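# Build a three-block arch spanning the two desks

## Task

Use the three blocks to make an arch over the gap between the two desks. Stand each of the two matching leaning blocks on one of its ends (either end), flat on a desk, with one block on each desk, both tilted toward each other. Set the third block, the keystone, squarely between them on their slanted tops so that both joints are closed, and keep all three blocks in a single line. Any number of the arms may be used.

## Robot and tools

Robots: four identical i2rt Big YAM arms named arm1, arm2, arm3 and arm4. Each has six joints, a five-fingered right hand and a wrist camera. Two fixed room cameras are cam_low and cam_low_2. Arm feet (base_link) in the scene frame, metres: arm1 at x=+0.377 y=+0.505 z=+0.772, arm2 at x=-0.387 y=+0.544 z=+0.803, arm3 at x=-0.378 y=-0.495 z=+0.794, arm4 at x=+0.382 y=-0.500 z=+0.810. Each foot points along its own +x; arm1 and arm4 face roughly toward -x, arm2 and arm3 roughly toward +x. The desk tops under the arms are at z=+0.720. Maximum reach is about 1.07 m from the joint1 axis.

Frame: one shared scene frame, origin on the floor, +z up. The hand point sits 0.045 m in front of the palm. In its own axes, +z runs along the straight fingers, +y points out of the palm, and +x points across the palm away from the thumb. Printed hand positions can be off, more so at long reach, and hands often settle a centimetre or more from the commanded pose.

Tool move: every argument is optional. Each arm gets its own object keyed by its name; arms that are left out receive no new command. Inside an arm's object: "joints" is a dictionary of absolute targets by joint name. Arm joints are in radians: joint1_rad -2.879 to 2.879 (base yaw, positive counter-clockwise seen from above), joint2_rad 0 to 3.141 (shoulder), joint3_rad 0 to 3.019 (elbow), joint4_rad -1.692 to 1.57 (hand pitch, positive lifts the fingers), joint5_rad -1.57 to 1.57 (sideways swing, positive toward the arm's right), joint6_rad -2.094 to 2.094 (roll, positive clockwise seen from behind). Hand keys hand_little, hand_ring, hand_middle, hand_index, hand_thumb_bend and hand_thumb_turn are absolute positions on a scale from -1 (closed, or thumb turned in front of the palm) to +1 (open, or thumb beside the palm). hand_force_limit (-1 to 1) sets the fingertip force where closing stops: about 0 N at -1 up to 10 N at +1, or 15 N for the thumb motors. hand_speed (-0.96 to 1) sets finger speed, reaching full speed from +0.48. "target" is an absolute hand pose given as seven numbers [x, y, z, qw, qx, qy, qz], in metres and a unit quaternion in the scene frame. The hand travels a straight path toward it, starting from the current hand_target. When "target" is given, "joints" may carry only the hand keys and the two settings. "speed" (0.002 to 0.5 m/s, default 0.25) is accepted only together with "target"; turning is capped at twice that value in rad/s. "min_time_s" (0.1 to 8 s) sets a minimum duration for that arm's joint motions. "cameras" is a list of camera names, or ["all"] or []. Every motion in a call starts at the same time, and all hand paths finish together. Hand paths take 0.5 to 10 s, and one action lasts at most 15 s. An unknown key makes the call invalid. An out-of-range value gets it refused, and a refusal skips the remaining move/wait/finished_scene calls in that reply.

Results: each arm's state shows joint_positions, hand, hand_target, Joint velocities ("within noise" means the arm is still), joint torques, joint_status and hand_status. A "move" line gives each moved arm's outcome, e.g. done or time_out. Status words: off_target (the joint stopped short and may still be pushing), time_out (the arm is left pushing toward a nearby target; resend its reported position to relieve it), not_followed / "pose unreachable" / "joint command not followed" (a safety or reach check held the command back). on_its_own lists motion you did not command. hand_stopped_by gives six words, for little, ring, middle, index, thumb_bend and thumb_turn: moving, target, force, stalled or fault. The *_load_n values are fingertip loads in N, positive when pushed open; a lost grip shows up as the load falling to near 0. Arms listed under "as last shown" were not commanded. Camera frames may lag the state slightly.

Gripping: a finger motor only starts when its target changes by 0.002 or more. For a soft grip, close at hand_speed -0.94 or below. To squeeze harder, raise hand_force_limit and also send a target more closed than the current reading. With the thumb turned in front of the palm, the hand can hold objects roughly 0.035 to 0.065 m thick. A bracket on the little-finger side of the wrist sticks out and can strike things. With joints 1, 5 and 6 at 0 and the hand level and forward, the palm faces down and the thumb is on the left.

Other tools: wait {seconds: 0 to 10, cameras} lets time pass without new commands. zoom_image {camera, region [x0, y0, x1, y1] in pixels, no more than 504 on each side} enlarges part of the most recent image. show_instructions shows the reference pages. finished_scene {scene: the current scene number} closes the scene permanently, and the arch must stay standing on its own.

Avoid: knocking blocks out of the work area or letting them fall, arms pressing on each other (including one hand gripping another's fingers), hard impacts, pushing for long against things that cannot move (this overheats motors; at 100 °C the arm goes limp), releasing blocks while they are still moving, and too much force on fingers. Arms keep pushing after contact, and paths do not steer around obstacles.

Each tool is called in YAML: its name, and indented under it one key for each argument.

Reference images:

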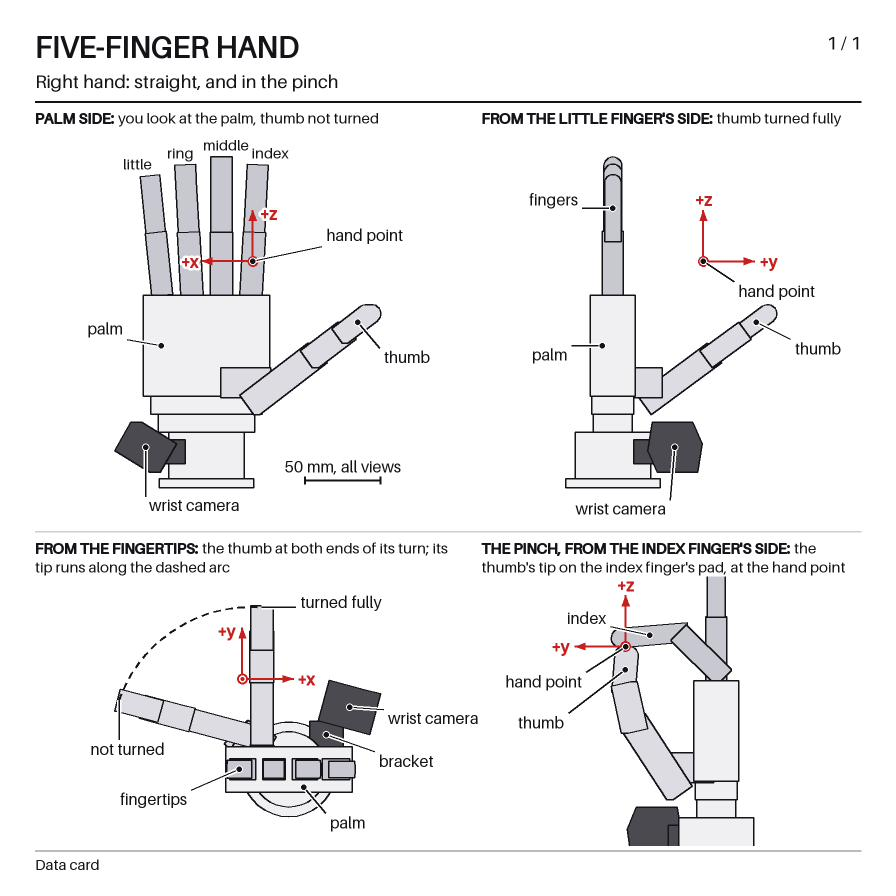

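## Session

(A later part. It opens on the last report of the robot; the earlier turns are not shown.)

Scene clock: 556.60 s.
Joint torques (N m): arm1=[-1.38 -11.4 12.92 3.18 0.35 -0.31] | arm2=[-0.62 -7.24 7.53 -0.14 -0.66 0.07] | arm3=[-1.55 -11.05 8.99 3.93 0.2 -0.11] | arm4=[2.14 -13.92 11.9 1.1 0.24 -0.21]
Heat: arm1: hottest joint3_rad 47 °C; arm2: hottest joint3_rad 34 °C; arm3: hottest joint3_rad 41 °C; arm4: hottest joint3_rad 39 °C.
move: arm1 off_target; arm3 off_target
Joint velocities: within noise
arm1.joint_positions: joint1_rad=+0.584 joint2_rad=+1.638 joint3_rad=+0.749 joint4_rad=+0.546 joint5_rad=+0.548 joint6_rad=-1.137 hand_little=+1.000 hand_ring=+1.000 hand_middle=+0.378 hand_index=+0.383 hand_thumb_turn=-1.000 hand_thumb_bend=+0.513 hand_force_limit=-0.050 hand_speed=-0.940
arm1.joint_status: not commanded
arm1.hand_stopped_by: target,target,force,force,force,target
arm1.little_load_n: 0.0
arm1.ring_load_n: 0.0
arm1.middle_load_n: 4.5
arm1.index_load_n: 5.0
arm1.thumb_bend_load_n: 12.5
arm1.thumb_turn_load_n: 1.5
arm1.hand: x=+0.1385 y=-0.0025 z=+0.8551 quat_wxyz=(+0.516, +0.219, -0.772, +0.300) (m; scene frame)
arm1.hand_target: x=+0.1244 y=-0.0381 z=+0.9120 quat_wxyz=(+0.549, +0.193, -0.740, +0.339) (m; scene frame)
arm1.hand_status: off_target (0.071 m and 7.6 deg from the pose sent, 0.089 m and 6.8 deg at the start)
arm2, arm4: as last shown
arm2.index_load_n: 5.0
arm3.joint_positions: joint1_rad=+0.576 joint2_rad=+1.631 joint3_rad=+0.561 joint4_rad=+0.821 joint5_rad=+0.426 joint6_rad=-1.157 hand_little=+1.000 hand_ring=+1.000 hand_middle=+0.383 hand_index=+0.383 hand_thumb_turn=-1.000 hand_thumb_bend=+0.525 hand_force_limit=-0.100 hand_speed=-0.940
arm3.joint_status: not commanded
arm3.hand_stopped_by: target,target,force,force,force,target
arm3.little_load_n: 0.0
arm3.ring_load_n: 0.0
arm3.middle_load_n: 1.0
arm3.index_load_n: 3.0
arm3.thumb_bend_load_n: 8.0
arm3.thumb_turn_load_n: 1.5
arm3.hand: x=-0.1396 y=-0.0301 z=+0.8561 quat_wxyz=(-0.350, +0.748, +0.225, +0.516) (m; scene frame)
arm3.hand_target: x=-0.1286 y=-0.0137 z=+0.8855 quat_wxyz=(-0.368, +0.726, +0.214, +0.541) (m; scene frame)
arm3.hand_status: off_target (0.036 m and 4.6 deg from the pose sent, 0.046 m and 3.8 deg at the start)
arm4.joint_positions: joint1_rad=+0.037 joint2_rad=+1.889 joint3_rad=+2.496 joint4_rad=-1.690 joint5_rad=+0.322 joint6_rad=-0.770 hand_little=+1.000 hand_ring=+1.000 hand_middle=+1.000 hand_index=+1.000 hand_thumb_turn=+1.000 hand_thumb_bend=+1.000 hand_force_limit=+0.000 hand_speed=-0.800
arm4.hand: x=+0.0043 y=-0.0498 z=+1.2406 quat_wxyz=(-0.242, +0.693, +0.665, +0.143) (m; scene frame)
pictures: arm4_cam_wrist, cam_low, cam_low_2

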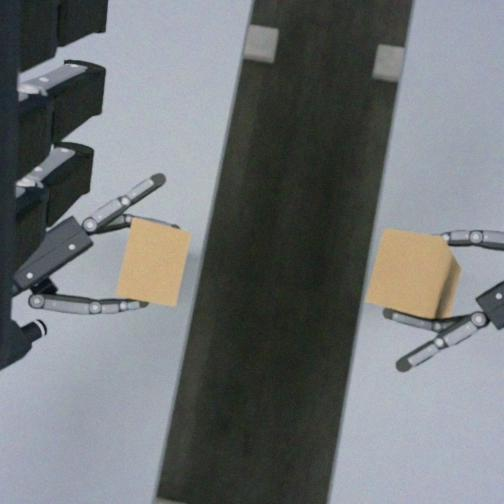

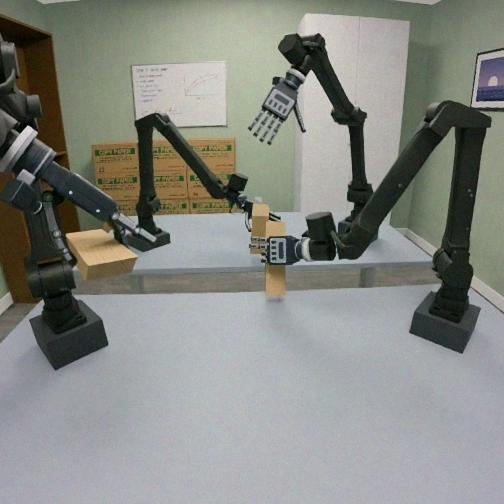

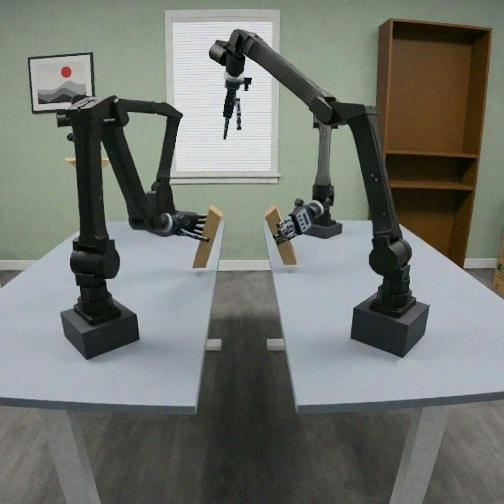

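zoom_image:
  camera: "cam_low"
  region: [240, 195, 300, 255]

zoom_image:
  camera: "arm4_cam_wrist"
  region: [350, 210, 470, 330]

Scaled by 8.400 from the camera's 504x504 image, which has a finer 720x720 frame.

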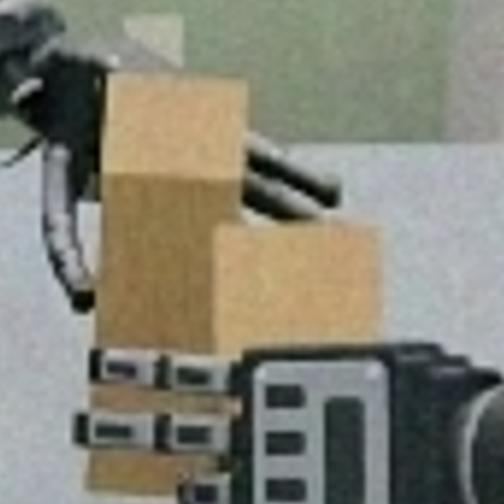

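Scaled by 4.200 from the camera's 504x504 image, which has a finer 720x720 frame.

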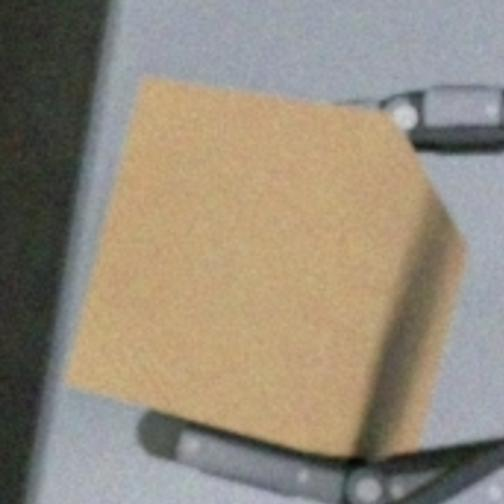

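zoom_image:
  camera: "cam_low"
  region: [180, 0, 420, 240]

Scaled by 2.100 from the camera's 504x504 image, which has a finer 720x720 frame.

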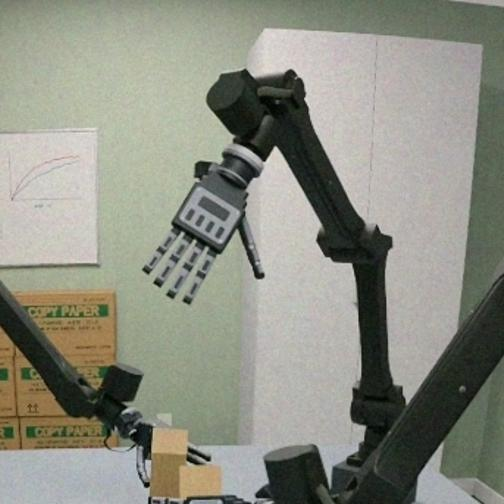

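move:
  arm1: {"target": [0.104, -0.066, 0.90, 0.5507, 0.22, -0.7194, 0.3618], "speed": 0.08}
  arm3: {"target": [-0.116, -0.008, 0.866, 0.3733, -0.7231, -0.2203, -0.5372], "speed": 0.06}
  cameras: ["arm4_cam_wrist", "cam_low", "cam_low_2"]

zoom_image:
  camera: "cam_low_2"
  region: [170, 170, 330, 290]

zoom_image:
  camera: "arm4_cam_wrist"
  region: [110, 170, 470, 370]

zoom_image:
  camera: "cam_low"
  region: [220, 190, 330, 310]

Scene clock: 651.40 s.
Joint torques (N m): arm1=[-1.61 -12.4 12.49 3.25 0.28 -0.31] | arm2=[-0.5 -7.06 7.62 -0.23 -0.65 0.07] | arm3=[-1.49 -11.52 9.05 3.99 0.17 -0.1] | arm4=[2.32 -13.92 11.82 1.13 0.2 -0.21]
Heat: arm1: hottest joint3_rad 47 °C; arm2: hottest joint3_rad 33 °C; arm3: hottest joint3_rad 38 °C; arm4: hottest joint3_rad 43 °C.
move: arm1 off_target; arm3 off_target
Joint velocities: within noise
arm1.joint_positions: joint1_rad=+0.542 joint2_rad=+1.712 joint3_rad=+0.773 joint4_rad=+0.647 joint5_rad=+0.443 joint6_rad=-1.192 hand_little=+1.000 hand_ring=+1.000 hand_middle=+0.378 hand_index=+0.383 hand_thumb_turn=-1.000 hand_thumb_bend=+0.513 hand_force_limit=-0.050 hand_speed=-0.940
arm1.joint_status: not commanded
arm1.hand_stopped_by: target,target,force,force,force,target
arm1.little_load_n: 0.0
arm1.ring_load_n: 0.0
arm1.middle_load_n: 4.5
arm1.index_load_n: 5.0
arm1.thumb_bend_load_n: 12.5
arm1.thumb_turn_load_n: 2.0
arm1.hand: x=+0.1227 y=-0.0246 z=+0.8440 quat_wxyz=(+0.514, +0.244, -0.756, +0.324) (m; scene frame)
arm1.hand_target: x=+0.1066 y=-0.0590 z=+0.9019 quat_wxyz=(+0.551, +0.220, -0.720, +0.361) (m; scene frame)
arm1.hand_status: off_target (0.072 m and 7.8 deg from the pose sent, 0.085 m and 10.1 deg at the start)
arm2, arm4: as last shown
arm3.joint_positions: joint1_rad=+0.543 joint2_rad=+1.700 joint3_rad=+0.561 joint4_rad=+0.889 joint5_rad=+0.377 joint6_rad=-1.166 hand_little=+1.000 hand_ring=+1.000 hand_middle=+0.383 hand_index=+0.383 hand_thumb_turn=-1.000 hand_thumb_bend=+0.525 hand_force_limit=-0.100 hand_speed=-0.940
arm3.joint_status: not commanded
arm3.hand_stopped_by: target,target,force,force,force,target
arm3.little_load_n: 0.0
arm3.ring_load_n: 0.0
arm3.middle_load_n: 1.0
arm3.index_load_n: 3.0
arm3.thumb_bend_load_n: 8.0
arm3.thumb_turn_load_n: 1.5
arm3.hand: x=-0.1295 y=-0.0292 z=+0.8356 quat_wxyz=(-0.354, +0.749, +0.232, +0.511) (m; scene frame)
arm3.hand_target: x=-0.1169 y=-0.0101 z=+0.8665 quat_wxyz=(-0.373, +0.724, +0.220, +0.537) (m; scene frame)
arm3.hand_status: off_target (0.039 m and 5.0 deg from the pose sent, 0.034 m and 4.6 deg at the start)
arm4.middle_load_n: 0.5
pictures: arm4_cam_wrist, cam_low, cam_low_2

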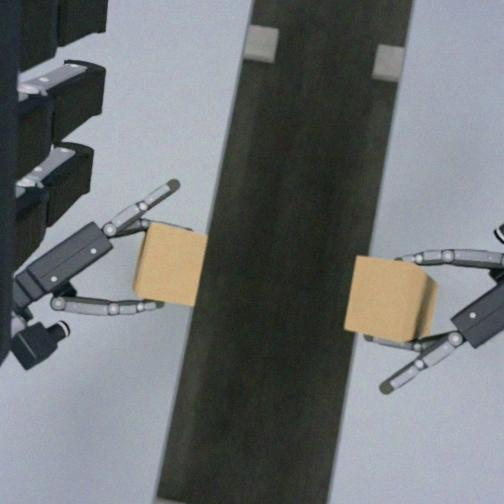

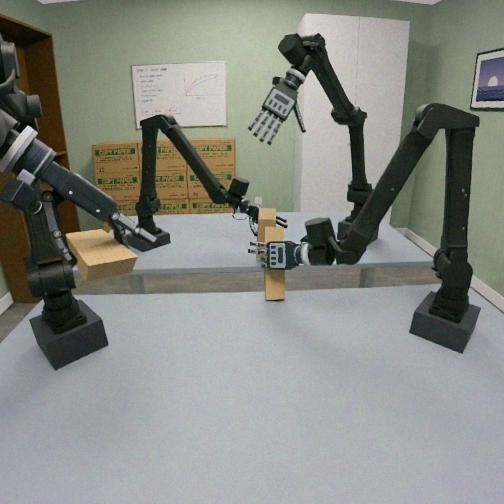

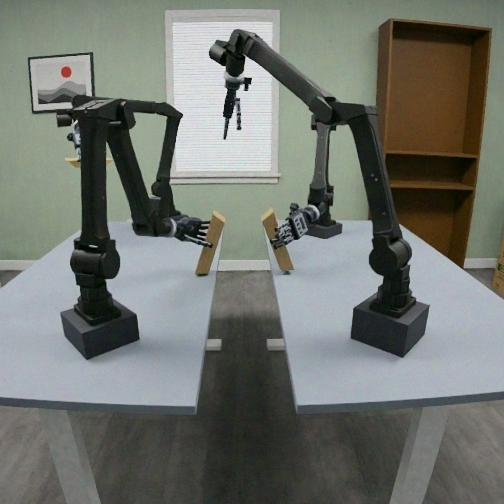

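Scaled by 3.150 from the camera's 504x504 image, which has a finer 720x720 frame.

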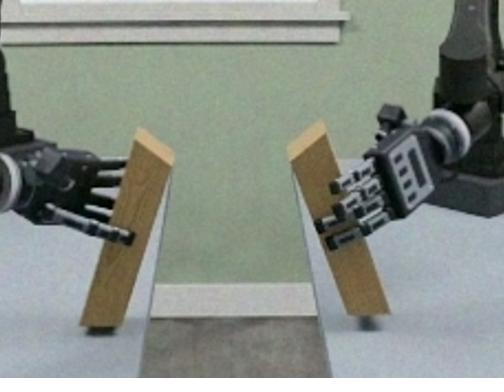

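Scaled by 1.400 from the camera's 504x504 image, which has a finer 720x720 frame.

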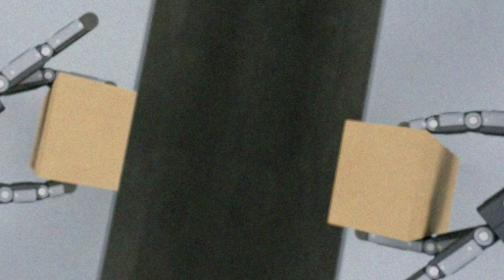

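Scaled by 4.200 from the camera's 504x504 image, which has a finer 720x720 frame.

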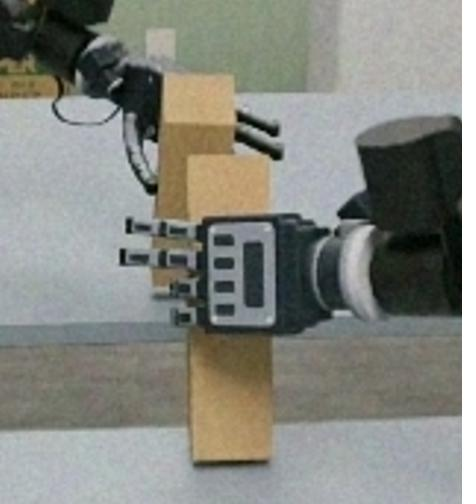

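move:
  arm1: {"target": [0.104, -0.070, 0.885, 0.5663, 0.2279, -0.7073, 0.3569], "speed": 0.06}
  arm3: {"target": [-0.116, -0.008, 0.853, 0.3733, -0.7231, -0.2203, -0.5372], "speed": 0.05}
  cameras: ["arm4_cam_wrist", "cam_low", "cam_low_2"]

zoom_image:
  camera: "cam_low_2"
  region: [170, 170, 330, 290]

zoom_image:
  camera: "arm4_cam_wrist"
  region: [110, 170, 470, 370]

Scene clock: 674.73 s.
Joint torques (N m): arm1=[-0.73 -13.39 11.75 3.3 0.39 -0.32] | arm2=[-0.5 -7.12 7.57 -0.18 -0.67 0.06] | arm3=[-1.67 -11.81 8.47 3.96 0.18 -0.11] | arm4=[2.08 -13.98 11.89 1.16 0.24 -0.2]
Heat: arm1: hottest joint3_rad 48 °C; arm2: hottest joint3_rad 33 °C; arm3: hottest joint3_rad 38 °C; arm4: hottest joint3_rad 43 °C.
move: arm1 off_target; arm3 off_target
Joint velocities: within noise
arm1.joint_positions: joint1_rad=+0.542 joint2_rad=+1.780 joint3_rad=+0.773 joint4_rad=+0.742 joint5_rad=+0.453 joint6_rad=-1.236 hand_little=+1.000 hand_ring=+1.000 hand_middle=+0.378 hand_index=+0.383 hand_thumb_turn=-1.000 hand_thumb_bend=+0.513 hand_force_limit=-0.050 hand_speed=-0.940
arm1.joint_status: not commanded
arm1.hand_stopped_by: target,target,force,force,force,target
arm1.little_load_n: 0.0
arm1.ring_load_n: 0.0
arm1.middle_load_n: 4.5
arm1.index_load_n: 5.0
arm1.thumb_bend_load_n: 12.5
arm1.thumb_turn_load_n: 1.5
arm1.hand: x=+0.1184 y=-0.0282 z=+0.8280 quat_wxyz=(+0.529, +0.252, -0.745, +0.319) (m; scene frame)
arm1.hand_target: x=+0.1064 y=-0.0634 z=+0.8868 quat_wxyz=(+0.566, +0.227, -0.708, +0.356) (m; scene frame)
arm1.hand_status: off_target (0.072 m and 8.0 deg from the pose sent, 0.064 m and 9.1 deg at the start)
arm2, arm4: as last shown
arm3.joint_positions: joint1_rad=+0.543 joint2_rad=+1.743 joint3_rad=+0.561 joint4_rad=+0.934 joint5_rad=+0.376 joint6_rad=-1.166 hand_little=+1.000 hand_ring=+1.000 hand_middle=+0.383 hand_index=+0.383 hand_thumb_turn=-1.000 hand_thumb_bend=+0.525 hand_force_limit=-0.100 hand_speed=-0.940
arm3.joint_status: not commanded
arm3.hand_stopped_by: target,target,force,force,force,target
arm3.little_load_n: 0.0
arm3.ring_load_n: 0.5
arm3.middle_load_n: 1.0
arm3.index_load_n: 2.5
arm3.thumb_bend_load_n: 8.0
arm3.thumb_turn_load_n: 2.0
arm3.hand: x=-0.1292 y=-0.0283 z=+0.8245 quat_wxyz=(-0.355, +0.748, +0.232, +0.511) (m; scene frame)
arm3.hand_target: x=-0.1169 y=-0.0098 z=+0.8535 quat_wxyz=(-0.373, +0.724, +0.220, +0.537) (m; scene frame)
arm3.hand_status: off_target (0.037 m and 4.8 deg from the pose sent, 0.030 m and 4.9 deg at the start)
arm4.middle_load_n: 0.0
pictures: arm4_cam_wrist, cam_low, cam_low_2

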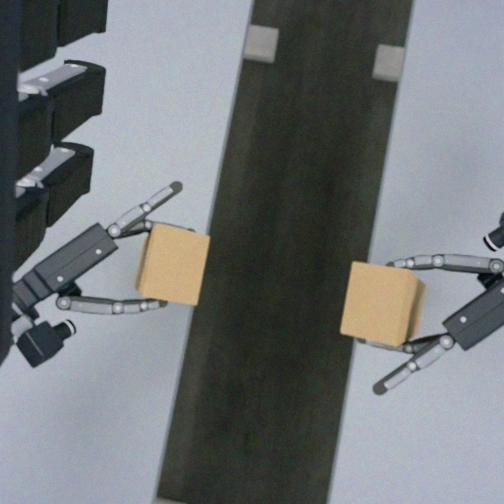

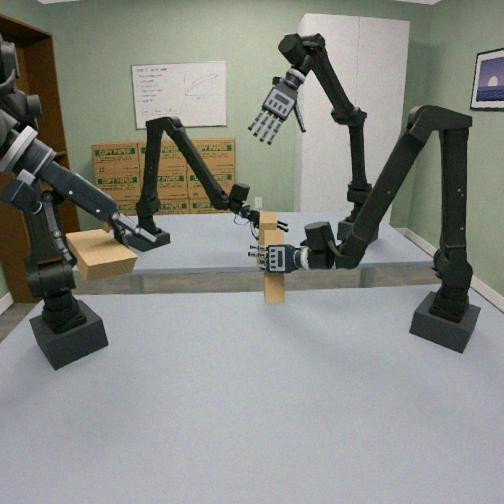

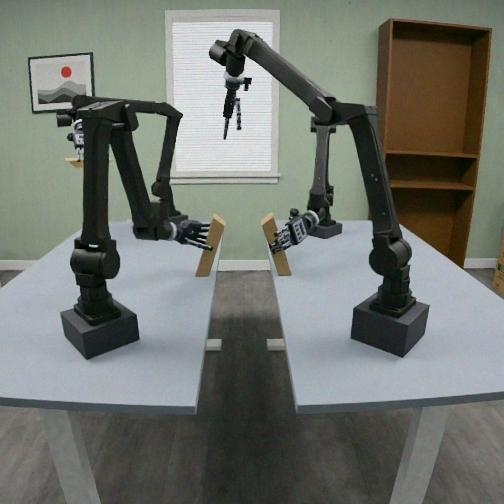

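Scaled by 3.150 from the camera's 504x504 image, which has a finer 720x720 frame.

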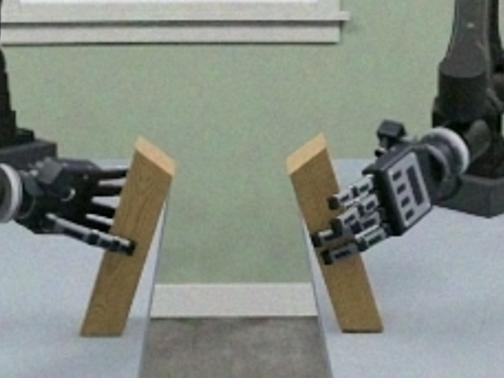

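Scaled by 1.400 from the camera's 504x504 image, which has a finer 720x720 frame.

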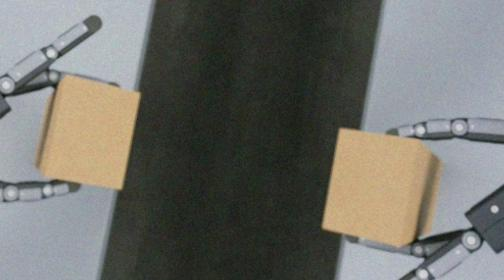

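zoom_image:
  camera: "cam_low_2"
  region: [180, 250, 310, 300]

zoom_image:
  camera: "cam_low"
  region: [230, 200, 320, 310]

Scaled by 3.877 from the camera's 504x504 image, which has a finer 720x720 frame.

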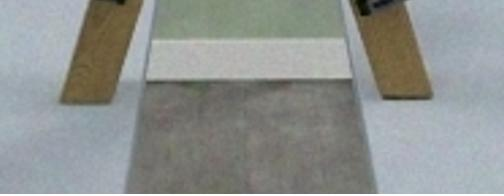

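Scaled by 4.582 from the camera's 504x504 image, which has a finer 720x720 frame.

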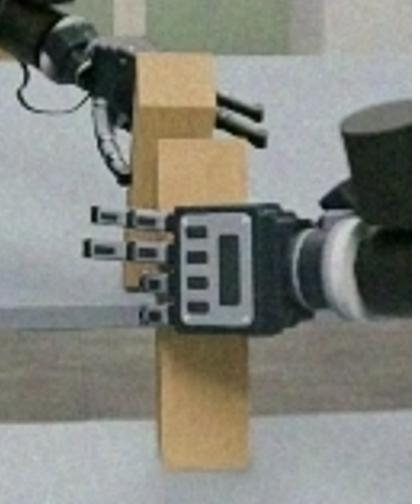

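move:
  arm1: {"target": [0.104, -0.070, 0.875, 0.5663, 0.2279, -0.7073, 0.3569], "speed": 0.05}
  arm3: {"target": [-0.116, -0.008, 0.843, 0.3733, -0.7231, -0.2203, -0.5372], "speed": 0.05}
  cameras: ["arm4_cam_wrist", "cam_low", "cam_low_2"]

zoom_image:
  camera: "cam_low_2"
  region: [170, 170, 330, 290]

Scene clock: 690.43 s.
Joint torques (N m): arm1=[-0.97 -12.86 11.43 3.21 0.29 -0.31] | arm2=[-0.44 -7.12 7.6 -0.14 -0.66 0.05] | arm3=[-1.44 -10.75 8.29 3.49 0.14 -0.06] | arm4=[2.2 -13.98 11.85 1.09 0.2 -0.23]
Heat: arm1: hottest joint3_rad 48 °C; arm2: hottest joint3_rad 33 °C; arm3: hottest joint3_rad 38 °C; arm4: hottest joint3_rad 44 °C.
move: arm1 off_target; arm3 off_target
Joint velocities: within noise
arm1.joint_positions: joint1_rad=+0.542 joint2_rad=+1.798 joint3_rad=+0.775 joint4_rad=+0.771 joint5_rad=+0.455 joint6_rad=-1.237 hand_little=+1.000 hand_ring=+1.000 hand_middle=+0.378 hand_index=+0.383 hand_thumb_turn=-1.000 hand_thumb_bend=+0.513 hand_force_limit=-0.050 hand_speed=-0.940
arm1.joint_status: not commanded
arm1.hand_stopped_by: target,target,force,force,force,target
arm1.little_load_n: 0.0
arm1.ring_load_n: -0.5
arm1.middle_load_n: 4.5
arm1.index_load_n: 5.0
arm1.thumb_bend_load_n: 12.5
arm1.thumb_turn_load_n: 1.5
arm1.hand: x=+0.1174 y=-0.0303 z=+0.8248 quat_wxyz=(+0.533, +0.248, -0.742, +0.322) (m; scene frame)
arm1.hand_target: x=+0.1062 y=-0.0643 z=+0.8768 quat_wxyz=(+0.566, +0.227, -0.708, +0.356) (m; scene frame)
arm1.hand_status: off_target (0.065 m and 7.2 deg from the pose sent, 0.064 m and 8.0 deg at the start)
arm2, arm4: as last shown
arm3.joint_positions: joint1_rad=+0.541 joint2_rad=+1.767 joint3_rad=+0.561 joint4_rad=+0.977 joint5_rad=+0.376 joint6_rad=-1.174 hand_little=+1.000 hand_ring=+1.000 hand_middle=+0.383 hand_index=+0.383 hand_thumb_turn=-1.000 hand_thumb_bend=+0.524 hand_force_limit=-0.100 hand_speed=-0.940
arm3.joint_status: not commanded
arm3.hand_stopped_by: target,target,force,force,force,target
arm3.little_load_n: 0.0
arm3.ring_load_n: 0.0
arm3.middle_load_n: 4.0
arm3.index_load_n: 1.5
arm3.thumb_bend_load_n: 7.0
arm3.thumb_turn_load_n: 2.0
arm3.hand: x=-0.1276 y=-0.0269 z=+0.8220 quat_wxyz=(-0.358, +0.743, +0.230, +0.517) (m; scene frame)
arm3.hand_target: x=-0.1167 y=-0.0094 z=+0.8436 quat_wxyz=(-0.373, +0.724, +0.220, +0.537) (m; scene frame)
arm3.hand_status: off_target (0.030 m and 3.9 deg from the pose sent, 0.030 m and 4.8 deg at the start)
pictures: arm4_cam_wrist, cam_low, cam_low_2

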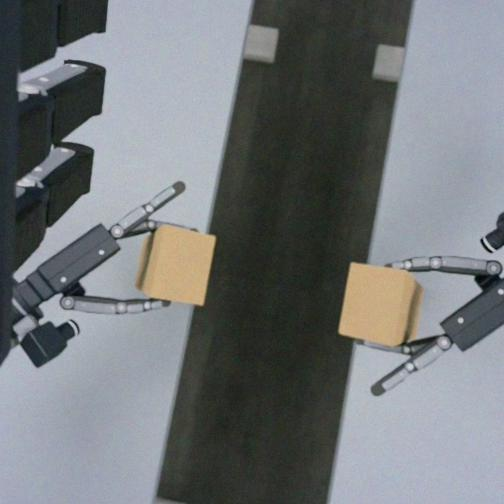

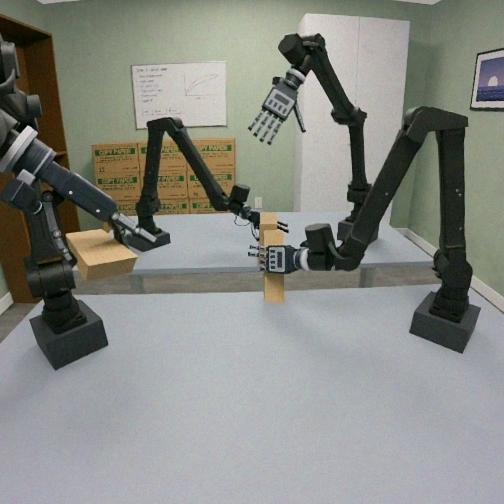

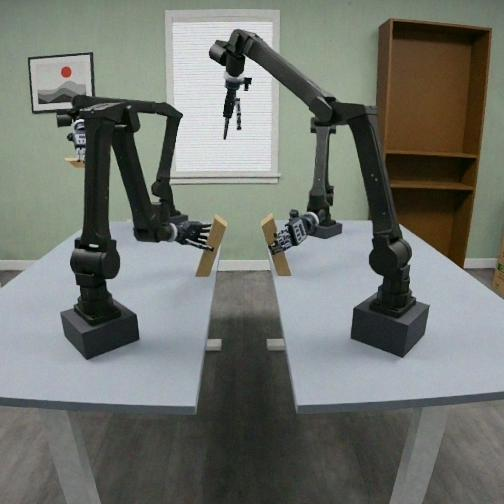

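Scaled by 3.150 from the camera's 504x504 image, which has a finer 720x720 frame.

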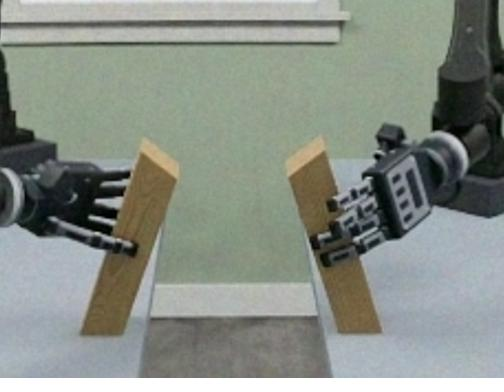

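move:
  arm1: {"target": [0.145, -0.062, 0.915, 0.5663, 0.2279, -0.7073, 0.3569], "speed": 0.1}

move:
  arm1: {"target": [0.115, -0.072, 0.885, 0.5663, 0.2279, -0.7073, 0.3569], "speed": 0.06}
  cameras: ["arm4_cam_wrist", "cam_low", "cam_low_2"]

zoom_image:
  camera: "cam_low_2"
  region: [170, 170, 330, 290]

zoom_image:
  camera: "arm4_cam_wrist"
  region: [110, 170, 470, 370]

Scene clock: 700.43 s.
Joint torques (N m): arm1=[-0.15 -15.03 10.45 2.14 0.45 -0.22] | arm2=[-0.56 -7 7.6 -0.17 -0.65 0.05] | arm3=[-1.61 -10.93 8.32 3.66 0.13 -0.04] | arm4=[2.2 -14.15 11.93 1.11 0.23 -0.23]
Heat: arm1: hottest joint3_rad 50 °C; arm2: hottest joint3_rad 33 °C; arm3: hottest joint3_rad 37 °C; arm4: hottest joint3_rad 44 °C.
move: arm1 off_target
Joint velocities: within noise
arm1.joint_positions: joint1_rad=+0.615 joint2_rad=+1.715 joint3_rad=+0.775 joint4_rad=+0.698 joint5_rad=+0.531 joint6_rad=-1.237 hand_little=+1.000 hand_ring=+1.000 hand_middle=+0.378 hand_index=+0.383 hand_thumb_turn=-1.000 hand_thumb_bend=+0.513 hand_force_limit=-0.050 hand_speed=-0.940
arm1.joint_status: not commanded
arm1.hand_stopped_by: target,target,force,force,force,target
arm1.little_load_n: 0.0
arm1.ring_load_n: 0.0
arm1.middle_load_n: 4.5
arm1.index_load_n: 5.0
arm1.thumb_bend_load_n: 12.5
arm1.thumb_turn_load_n: 2.0
arm1.hand: x=+0.1481 y=-0.0340 z=+0.8586 quat_wxyz=(+0.541, +0.250, -0.736, +0.322) (m; scene frame)
arm1.hand_target: x=+0.1458 y=-0.0582 z=+0.9154 quat_wxyz=(+0.566, +0.227, -0.707, +0.357) (m; scene frame)
arm1.hand_status: off_target (0.063 m and 6.5 deg from the pose sent, 0.099 m and 7.2 deg at the start)
arm2, arm3, arm4: as last shown
arm3.joint_positions: joint1_rad=+0.541 joint2_rad=+1.768 joint3_rad=+0.561 joint4_rad=+0.977 joint5_rad=+0.376 joint6_rad=-1.174 hand_little=+1.000 hand_ring=+1.000 hand_middle=+0.383 hand_index=+0.383 hand_thumb_turn=-1.000 hand_thumb_bend=+0.524 hand_force_limit=-0.100 hand_speed=-0.940
arm3.index_load_n: 1.0
arm3.thumb_bend_load_n: 7.5
arm3.hand: x=-0.1276 y=-0.0269 z=+0.8219 quat_wxyz=(-0.358, +0.743, +0.230, +0.517) (m; scene frame)
arm3.hand_target: x=-0.1166 y=-0.0094 z=+0.8435 quat_wxyz=(-0.373, +0.724, +0.220, +0.537) (m; scene frame)
pictures: none

Scene clock: 701.90 s.
Joint torques (N m): arm1=[-1.79 -13.16 11.63 3.23 0.25 -0.29] | arm2=[-0.5 -7.3 7.58 -0.18 -0.64 0.05] | arm3=[-1.55 -10.93 8.34 3.64 0.14 -0.03] | arm4=[2.08 -14.04 11.88 1.05 0.22 -0.22]
Heat: arm1: hottest joint3_rad 50 °C; arm2: hottest joint3_rad 33 °C; arm3: hottest joint3_rad 37 °C; arm4: hottest joint3_rad 44 °C.
move: arm1 off_target
Joint velocities: within noise
arm1.joint_positions: joint1_rad=+0.572 joint2_rad=+1.779 joint3_rad=+0.775 joint4_rad=+0.742 joint5_rad=+0.480 joint6_rad=-1.237 hand_little=+1.000 hand_ring=+1.000 hand_middle=+0.378 hand_index=+0.383 hand_thumb_turn=-1.000 hand_thumb_bend=+0.513 hand_force_limit=-0.050 hand_speed=-0.940
arm1.joint_status: not commanded
arm1.hand_stopped_by: target,target,force,force,force,target
arm1.little_load_n: 0.0
arm1.ring_load_n: 0.0
arm1.middle_load_n: 4.5
arm1.index_load_n: 5.0
arm1.thumb_bend_load_n: 12.5
arm1.thumb_turn_load_n: 2.0
arm1.hand: x=+0.1309 y=-0.0325 z=+0.8303 quat_wxyz=(+0.532, +0.254, -0.742, +0.319) (m; scene frame)
arm1.hand_target: x=+0.1173 y=-0.0658 z=+0.8869 quat_wxyz=(+0.566, +0.227, -0.708, +0.356) (m; scene frame)
arm1.hand_status: off_target (0.069 m and 7.7 deg from the pose sent, 0.057 m and 6.5 deg at the start)
arm2, arm3, arm4: as last shown
arm3.index_load_n: 1.5
arm3.thumb_bend_load_n: 7.0
arm3.thumb_turn_load_n: 1.5
arm4.thumb_bend_load_n: -0.5
pictures: arm4_cam_wrist, cam_low, cam_low_2

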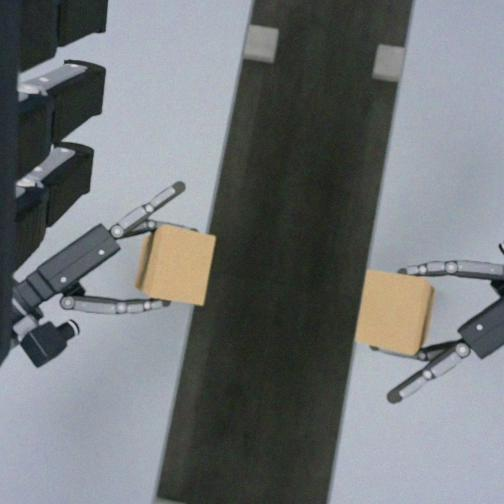

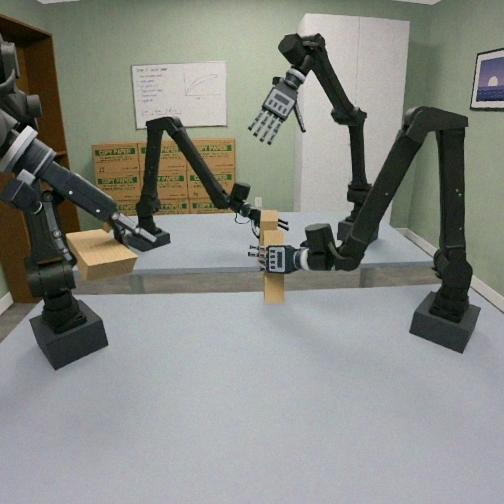

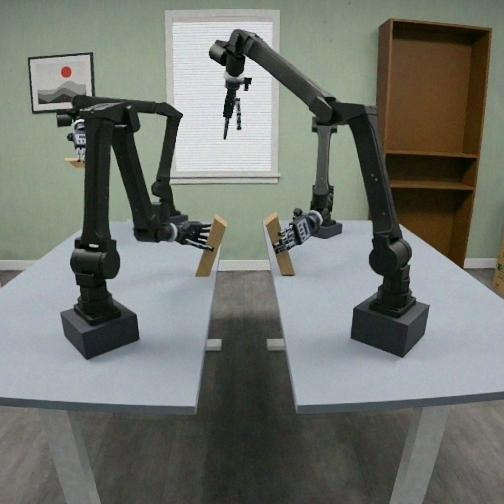

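Scaled by 3.150 from the camera's 504x504 image, which has a finer 720x720 frame.

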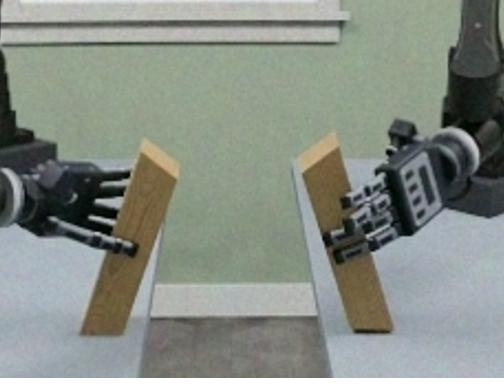

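Scaled by 1.400 from the camera's 504x504 image, which has a finer 720x720 frame.

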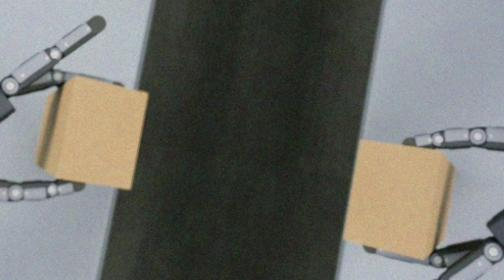

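move:
  arm1: {"target": [0.145, -0.048, 0.915, 0.5663, 0.2279, -0.7073, 0.3569], "speed": 0.1}

move:
  arm1: {"target": [0.115, -0.058, 0.882, 0.5663, 0.2279, -0.7073, 0.3569], "speed": 0.06}
  cameras: ["arm4_cam_wrist", "cam_low", "cam_low_2"]

zoom_image:
  camera: "arm4_cam_wrist"
  region: [110, 170, 470, 370]

Scene clock: 711.60 s.
Joint torques (N m): arm1=[0.15 -14.86 8.32 2.21 0.4 -0.22] | arm2=[-0.62 -7 7.58 -0.23 -0.65 0.04] | arm3=[-1.61 -11.05 8.32 3.66 0.14 -0.03] | arm4=[2.43 -13.74 11.89 1.25 0.23 -0.23]
Heat: arm1: hottest joint3_rad 51 °C; arm2: hottest joint3_rad 33 °C; arm3: hottest joint3_rad 37 °C; arm4: hottest joint3_rad 44 °C.
move: arm1 off_target
Joint velocities: within noise
arm1.joint_positions: joint1_rad=+0.607 joint2_rad=+1.692 joint3_rad=+0.775 joint4_rad=+0.709 joint5_rad=+0.526 joint6_rad=-1.237 hand_little=+1.000 hand_ring=+1.000 hand_middle=+0.378 hand_index=+0.383 hand_thumb_turn=-1.000 hand_thumb_bend=+0.513 hand_force_limit=-0.050 hand_speed=-0.940
arm1.joint_status: not commanded
arm1.hand_stopped_by: target,target,force,force,force,target
arm1.little_load_n: 0.0
arm1.ring_load_n: 0.0
arm1.middle_load_n: 4.5
arm1.index_load_n: 5.0
arm1.thumb_bend_load_n: 12.5
arm1.thumb_turn_load_n: 2.0
arm1.hand: x=+0.1443 y=-0.0350 z=+0.8734 quat_wxyz=(+0.547, +0.240, -0.729, +0.333) (m; scene frame)
arm1.hand_target: x=+0.1451 y=-0.0468 z=+0.9145 quat_wxyz=(+0.566, +0.227, -0.708, +0.357) (m; scene frame)
arm1.hand_status: off_target (0.044 m and 4.6 deg from the pose sent, 0.087 m and 7.7 deg at the start)
arm2.joint_positions: joint1_rad=-1.873 joint2_rad=+1.340 joint3_rad=+1.464 joint4_rad=-1.687 joint5_rad=-0.815 joint6_rad=-1.693 hand_little=+1.000 hand_ring=+1.000 hand_middle=+0.417 hand_index=+0.394 hand_thumb_turn=-1.000 hand_thumb_bend=+0.508 hand_force_limit=-0.100 hand_speed=-0.940
arm2.joint_status: not commanded
arm2.hand_stopped_by: target,target,force,force,force,target
arm2.little_load_n: 0.0
arm2.ring_load_n: 0.0
arm2.middle_load_n: 0.0
arm2.index_load_n: 5.0
arm2.thumb_bend_load_n: 9.5
arm2.thumb_turn_load_n: -1.0
arm2.hand: x=-0.6609 y=+0.2959 z=+1.1145 quat_wxyz=(-0.066, +0.273, -0.874, +0.396) (m; scene frame)
arm2.hand_target: x=-0.6597 y=+0.2993 z=+1.1193 quat_wxyz=(-0.060, +0.276, -0.873, +0.398) (m; scene frame)
arm2.hand_status: not commanded
arm3, arm4: as last shown
arm3.thumb_bend_load_n: 7.5
arm3.thumb_turn_load_n: 2.0
arm4.thumb_bend_load_n: 0.0
pictures: none

Scene clock: 713.07 s.
Joint torques (N m): arm1=[-1.32 -13.16 9.35 3.29 0.22 -0.3] | arm2=[-0.67 -7.12 7.56 -0.2 -0.65 0.05] | arm3=[-1.44 -10.93 8.32 3.63 0.14 -0.04] | arm4=[2.78 -13.68 11.77 1.11 0.22 -0.2]
Heat: arm1: hottest joint3_rad 51 °C; arm2: hottest joint3_rad 33 °C; arm3: hottest joint3_rad 37 °C; arm4: hottest joint3_rad 44 °C.
move: arm1 off_target
Joint velocities: within noise
arm1.joint_positions: joint1_rad=+0.564 joint2_rad=+1.769 joint3_rad=+0.775 joint4_rad=+0.765 joint5_rad=+0.473 joint6_rad=-1.237 hand_little=+1.000 hand_ring=+1.000 hand_middle=+0.378 hand_index=+0.383 hand_thumb_turn=-1.000 hand_thumb_bend=+0.513 hand_force_limit=-0.050 hand_speed=-0.940
arm1.joint_status: not commanded
arm1.hand_stopped_by: target,target,force,force,force,target
arm1.little_load_n: 0.0
arm1.ring_load_n: 0.0
arm1.middle_load_n: 4.5
arm1.index_load_n: 5.0
arm1.thumb_bend_load_n: 12.5
arm1.thumb_turn_load_n: 2.0
arm1.hand: x=+0.1269 y=-0.0346 z=+0.8405 quat_wxyz=(+0.538, +0.246, -0.736, +0.330) (m; scene frame)
arm1.hand_target: x=+0.1159 y=-0.0550 z=+0.8827 quat_wxyz=(+0.566, +0.227, -0.708, +0.356) (m; scene frame)
arm1.hand_status: off_target (0.049 m and 5.9 deg from the pose sent, 0.038 m and 4.5 deg at the start)
arm2, arm3: as last shown
arm2.index_load_n: 4.5
arm3.little_load_n: -0.5
arm3.middle_load_n: 4.5
arm3.index_load_n: 1.0
arm3.thumb_turn_load_n: 1.5
arm4.joint_positions: joint1_rad=+0.037 joint2_rad=+1.889 joint3_rad=+2.496 joint4_rad=-1.690 joint5_rad=+0.322 joint6_rad=-0.770 hand_little=+1.000 hand_ring=+1.000 hand_middle=+1.000 hand_index=+1.000 hand_thumb_turn=+1.000 hand_thumb_bend=+1.000 hand_force_limit=+0.000 hand_speed=-0.800
arm4.joint_status: not commanded
arm4.hand_stopped_by: target,target,target,target,target,target
arm4.little_load_n: 0.5
arm4.ring_load_n: 0.0
arm4.middle_load_n: 0.0
arm4.index_load_n: 0.0
arm4.thumb_bend_load_n: -0.5
arm4.thumb_turn_load_n: 0.0
arm4.hand: x=+0.0043 y=-0.0498 z=+1.2406 quat_wxyz=(-0.242, +0.693, +0.665, +0.143) (m; scene frame)
arm4.hand_target: x=+0.0005 y=-0.0503 z=+1.2492 quat_wxyz=(-0.250, +0.686, +0.669, +0.142) (m; scene frame)
arm4.hand_status: not commanded
pictures: arm4_cam_wrist, cam_low, cam_low_2

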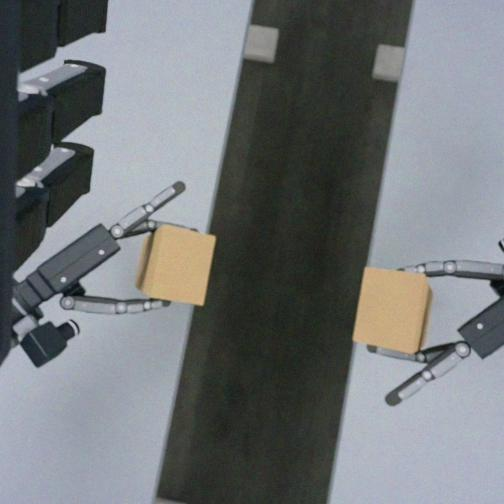

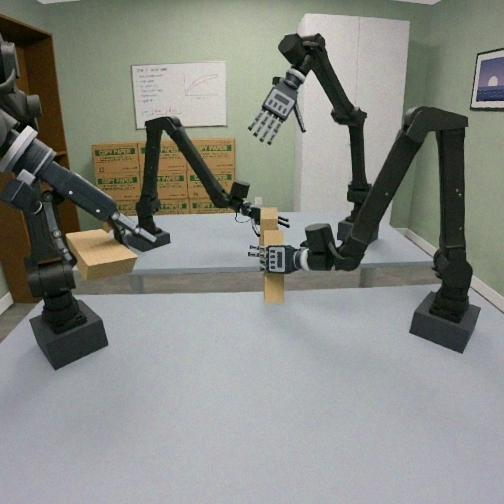

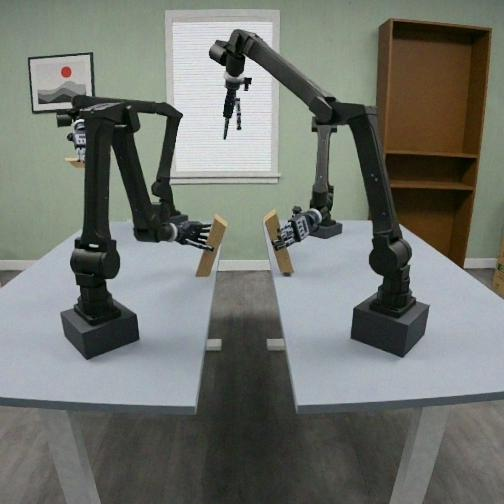

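Scaled by 1.400 from the camera's 504x504 image, which has a finer 720x720 frame.

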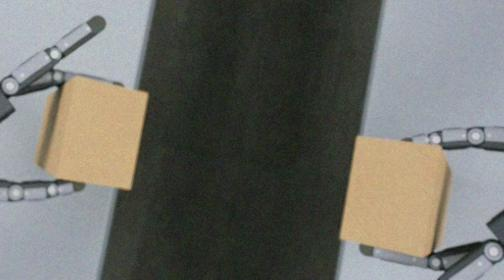

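move:
  arm1: {"target": [0.115, -0.030, 0.900, 0.5663, 0.2279, -0.7073, 0.3569], "speed": 0.06}
  cameras: ["arm4_cam_wrist", "cam_low_2"]

zoom_image:
  camera: "arm4_cam_wrist"
  region: [110, 170, 470, 370]

zoom_image:
  camera: "cam_low_2"
  region: [170, 170, 330, 290]

Scene clock: 742.73 s.
Joint torques (N m): arm1=[-1.61 -15.44 6.6 2.51 0.17 -0.3] | arm2=[-0.5 -7.18 7.62 -0.18 -0.64 0.06] | arm3=[-1.44 -11.05 8.32 3.64 0.13 -0.03] | arm4=[2.08 -13.51 11.93 1.13 0.22 -0.23]
Heat: arm1: hottest joint3_rad 49 °C; arm2: hottest joint3_rad 33 °C; arm3: hottest joint3_rad 37 °C; arm4: hottest joint3_rad 44 °C.
move: arm1 off_target
Joint velocities: within noise
arm1.joint_positions: joint1_rad=+0.549 joint2_rad=+1.715 joint3_rad=+0.753 joint4_rad=+0.765 joint5_rad=+0.458 joint6_rad=-1.238 hand_little=+1.000 hand_ring=+1.000 hand_middle=+0.378 hand_index=+0.383 hand_thumb_turn=-1.000 hand_thumb_bend=+0.513 hand_force_limit=-0.050 hand_speed=-0.940
arm1.joint_status: not commanded
arm1.hand_stopped_by: target,target,force,force,force,target
arm1.little_load_n: 0.0
arm1.ring_load_n: 0.0
arm1.middle_load_n: 4.0
arm1.index_load_n: 5.0
arm1.thumb_bend_load_n: 12.5
arm1.thumb_turn_load_n: 2.0
arm1.hand: x=+0.1222 y=-0.0270 z=+0.8611 quat_wxyz=(+0.544, +0.238, -0.729, +0.341) (m; scene frame)
arm1.hand_target: x=+0.1150 y=-0.0294 z=+0.8990 quat_wxyz=(+0.566, +0.227, -0.708, +0.356) (m; scene frame)
arm1.hand_status: off_target (0.040 m and 4.2 deg from the pose sent, 0.061 m and 5.9 deg at the start)
arm2, arm3, arm4: as last shown
arm2.index_load_n: 5.0
arm3.little_load_n: 0.0
arm3.middle_load_n: 4.0
arm3.index_load_n: 1.5
arm3.thumb_bend_load_n: 7.0
arm3.thumb_turn_load_n: 2.0
arm4.little_load_n: 0.0
arm4.thumb_bend_load_n: 0.0
pictures: arm4_cam_wrist, cam_low_2

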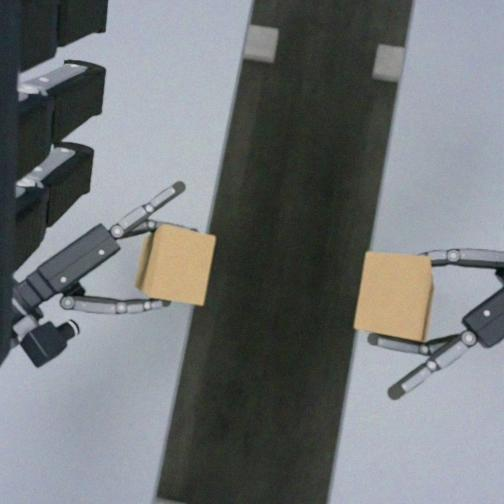

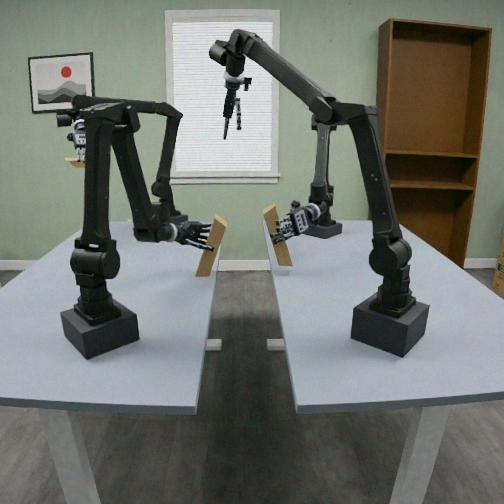

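Scaled by 1.400 from the camera's 504x504 image, which has a finer 720x720 frame.

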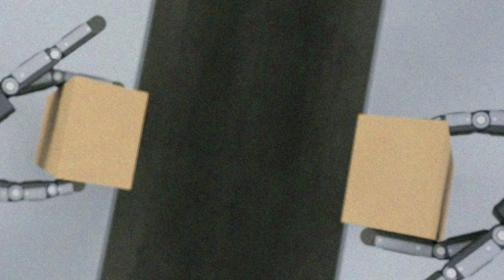

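Scaled by 3.150 from the camera's 504x504 image, which has a finer 720x720 frame.

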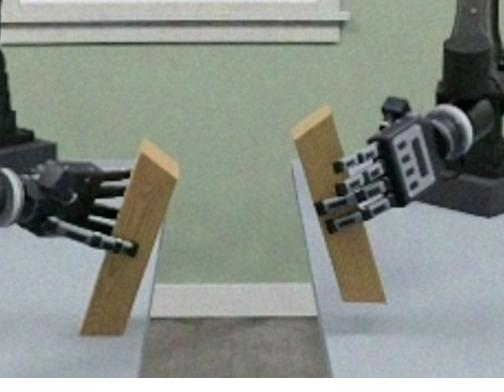

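move:
  arm1: {"target": [0.115, -0.036, 0.878, 0.5663, 0.2279, -0.7073, 0.3569], "speed": 0.05}
  cameras: ["arm4_cam_wrist", "cam_low_2"]

zoom_image:
  camera: "arm4_cam_wrist"
  region: [110, 170, 470, 370]

zoom_image:
  camera: "cam_low_2"
  region: [170, 170, 330, 290]

Scene clock: 754.67 s.
Joint torques (N m): arm1=[-1.03 -12.92 6.76 3.29 0.29 -0.29] | arm2=[-0.67 -7.06 7.54 -0.2 -0.66 0.06] | arm3=[-1.49 -10.99 8.32 3.66 0.13 -0.04] | arm4=[2.08 -13.68 11.88 1.1 0.18 -0.22]
Heat: arm1: hottest joint3_rad 47 °C; arm2: hottest joint3_rad 33 °C; arm3: hottest joint3_rad 37 °C; arm4: hottest joint3_rad 44 °C.
move: arm1 off_target
Joint velocities: within noise
arm1.joint_positions: joint1_rad=+0.549 joint2_rad=+1.747 joint3_rad=+0.753 joint4_rad=+0.799 joint5_rad=+0.458 joint6_rad=-1.238 hand_little=+1.000 hand_ring=+1.000 hand_middle=+0.378 hand_index=+0.383 hand_thumb_turn=-1.000 hand_thumb_bend=+0.513 hand_force_limit=-0.050 hand_speed=-0.940
arm1.joint_status: not commanded
arm1.hand_stopped_by: target,target,force,force,force,target
arm1.little_load_n: 0.0
arm1.ring_load_n: 0.0
arm1.middle_load_n: 4.5
arm1.index_load_n: 5.0
arm1.thumb_bend_load_n: 12.5
arm1.thumb_turn_load_n: 2.0
arm1.hand: x=+0.1219 y=-0.0287 z=+0.8506 quat_wxyz=(+0.544, +0.238, -0.728, +0.342) (m; scene frame)
arm1.hand_target: x=+0.1152 y=-0.0352 z=+0.8778 quat_wxyz=(+0.566, +0.228, -0.708, +0.356) (m; scene frame)
arm1.hand_status: off_target (0.029 m and 4.1 deg from the pose sent, 0.020 m and 4.2 deg at the start)
arm2, arm3, arm4: as last shown
arm2.index_load_n: 4.5
arm3.middle_load_n: 4.5
pictures: arm4_cam_wrist, cam_low_2

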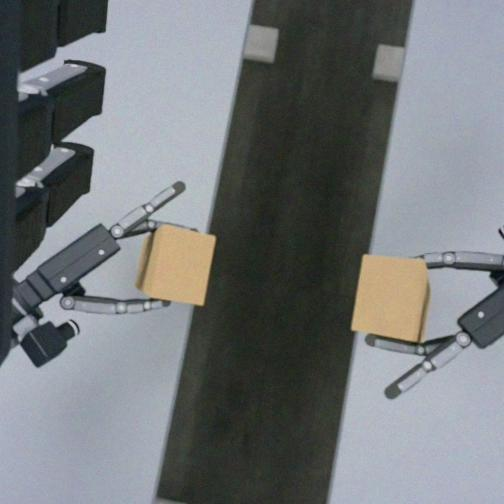

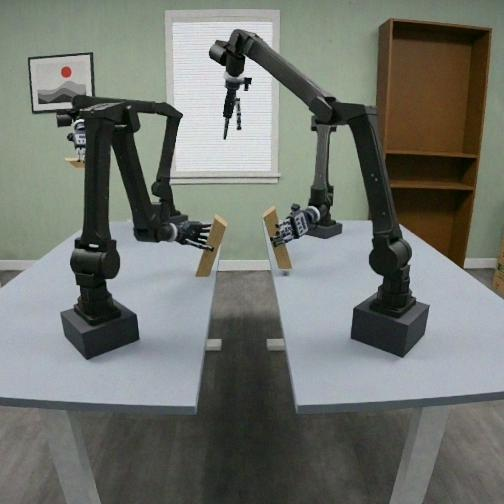

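Scaled by 1.400 from the camera's 504x504 image, which has a finer 720x720 frame.

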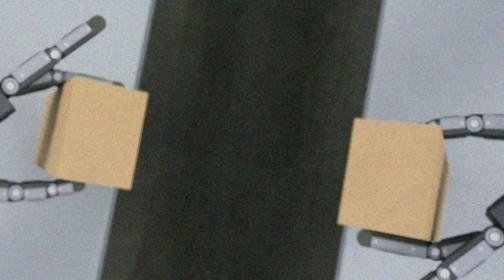

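Scaled by 3.150 from the camera's 504x504 image, which has a finer 720x720 frame.

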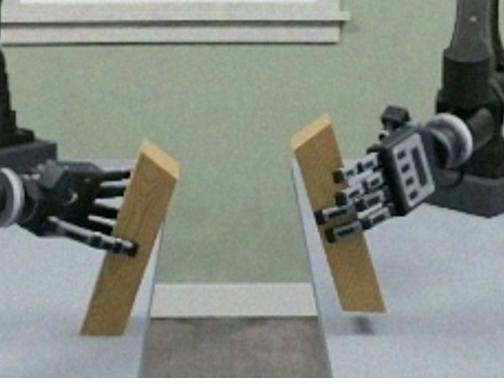

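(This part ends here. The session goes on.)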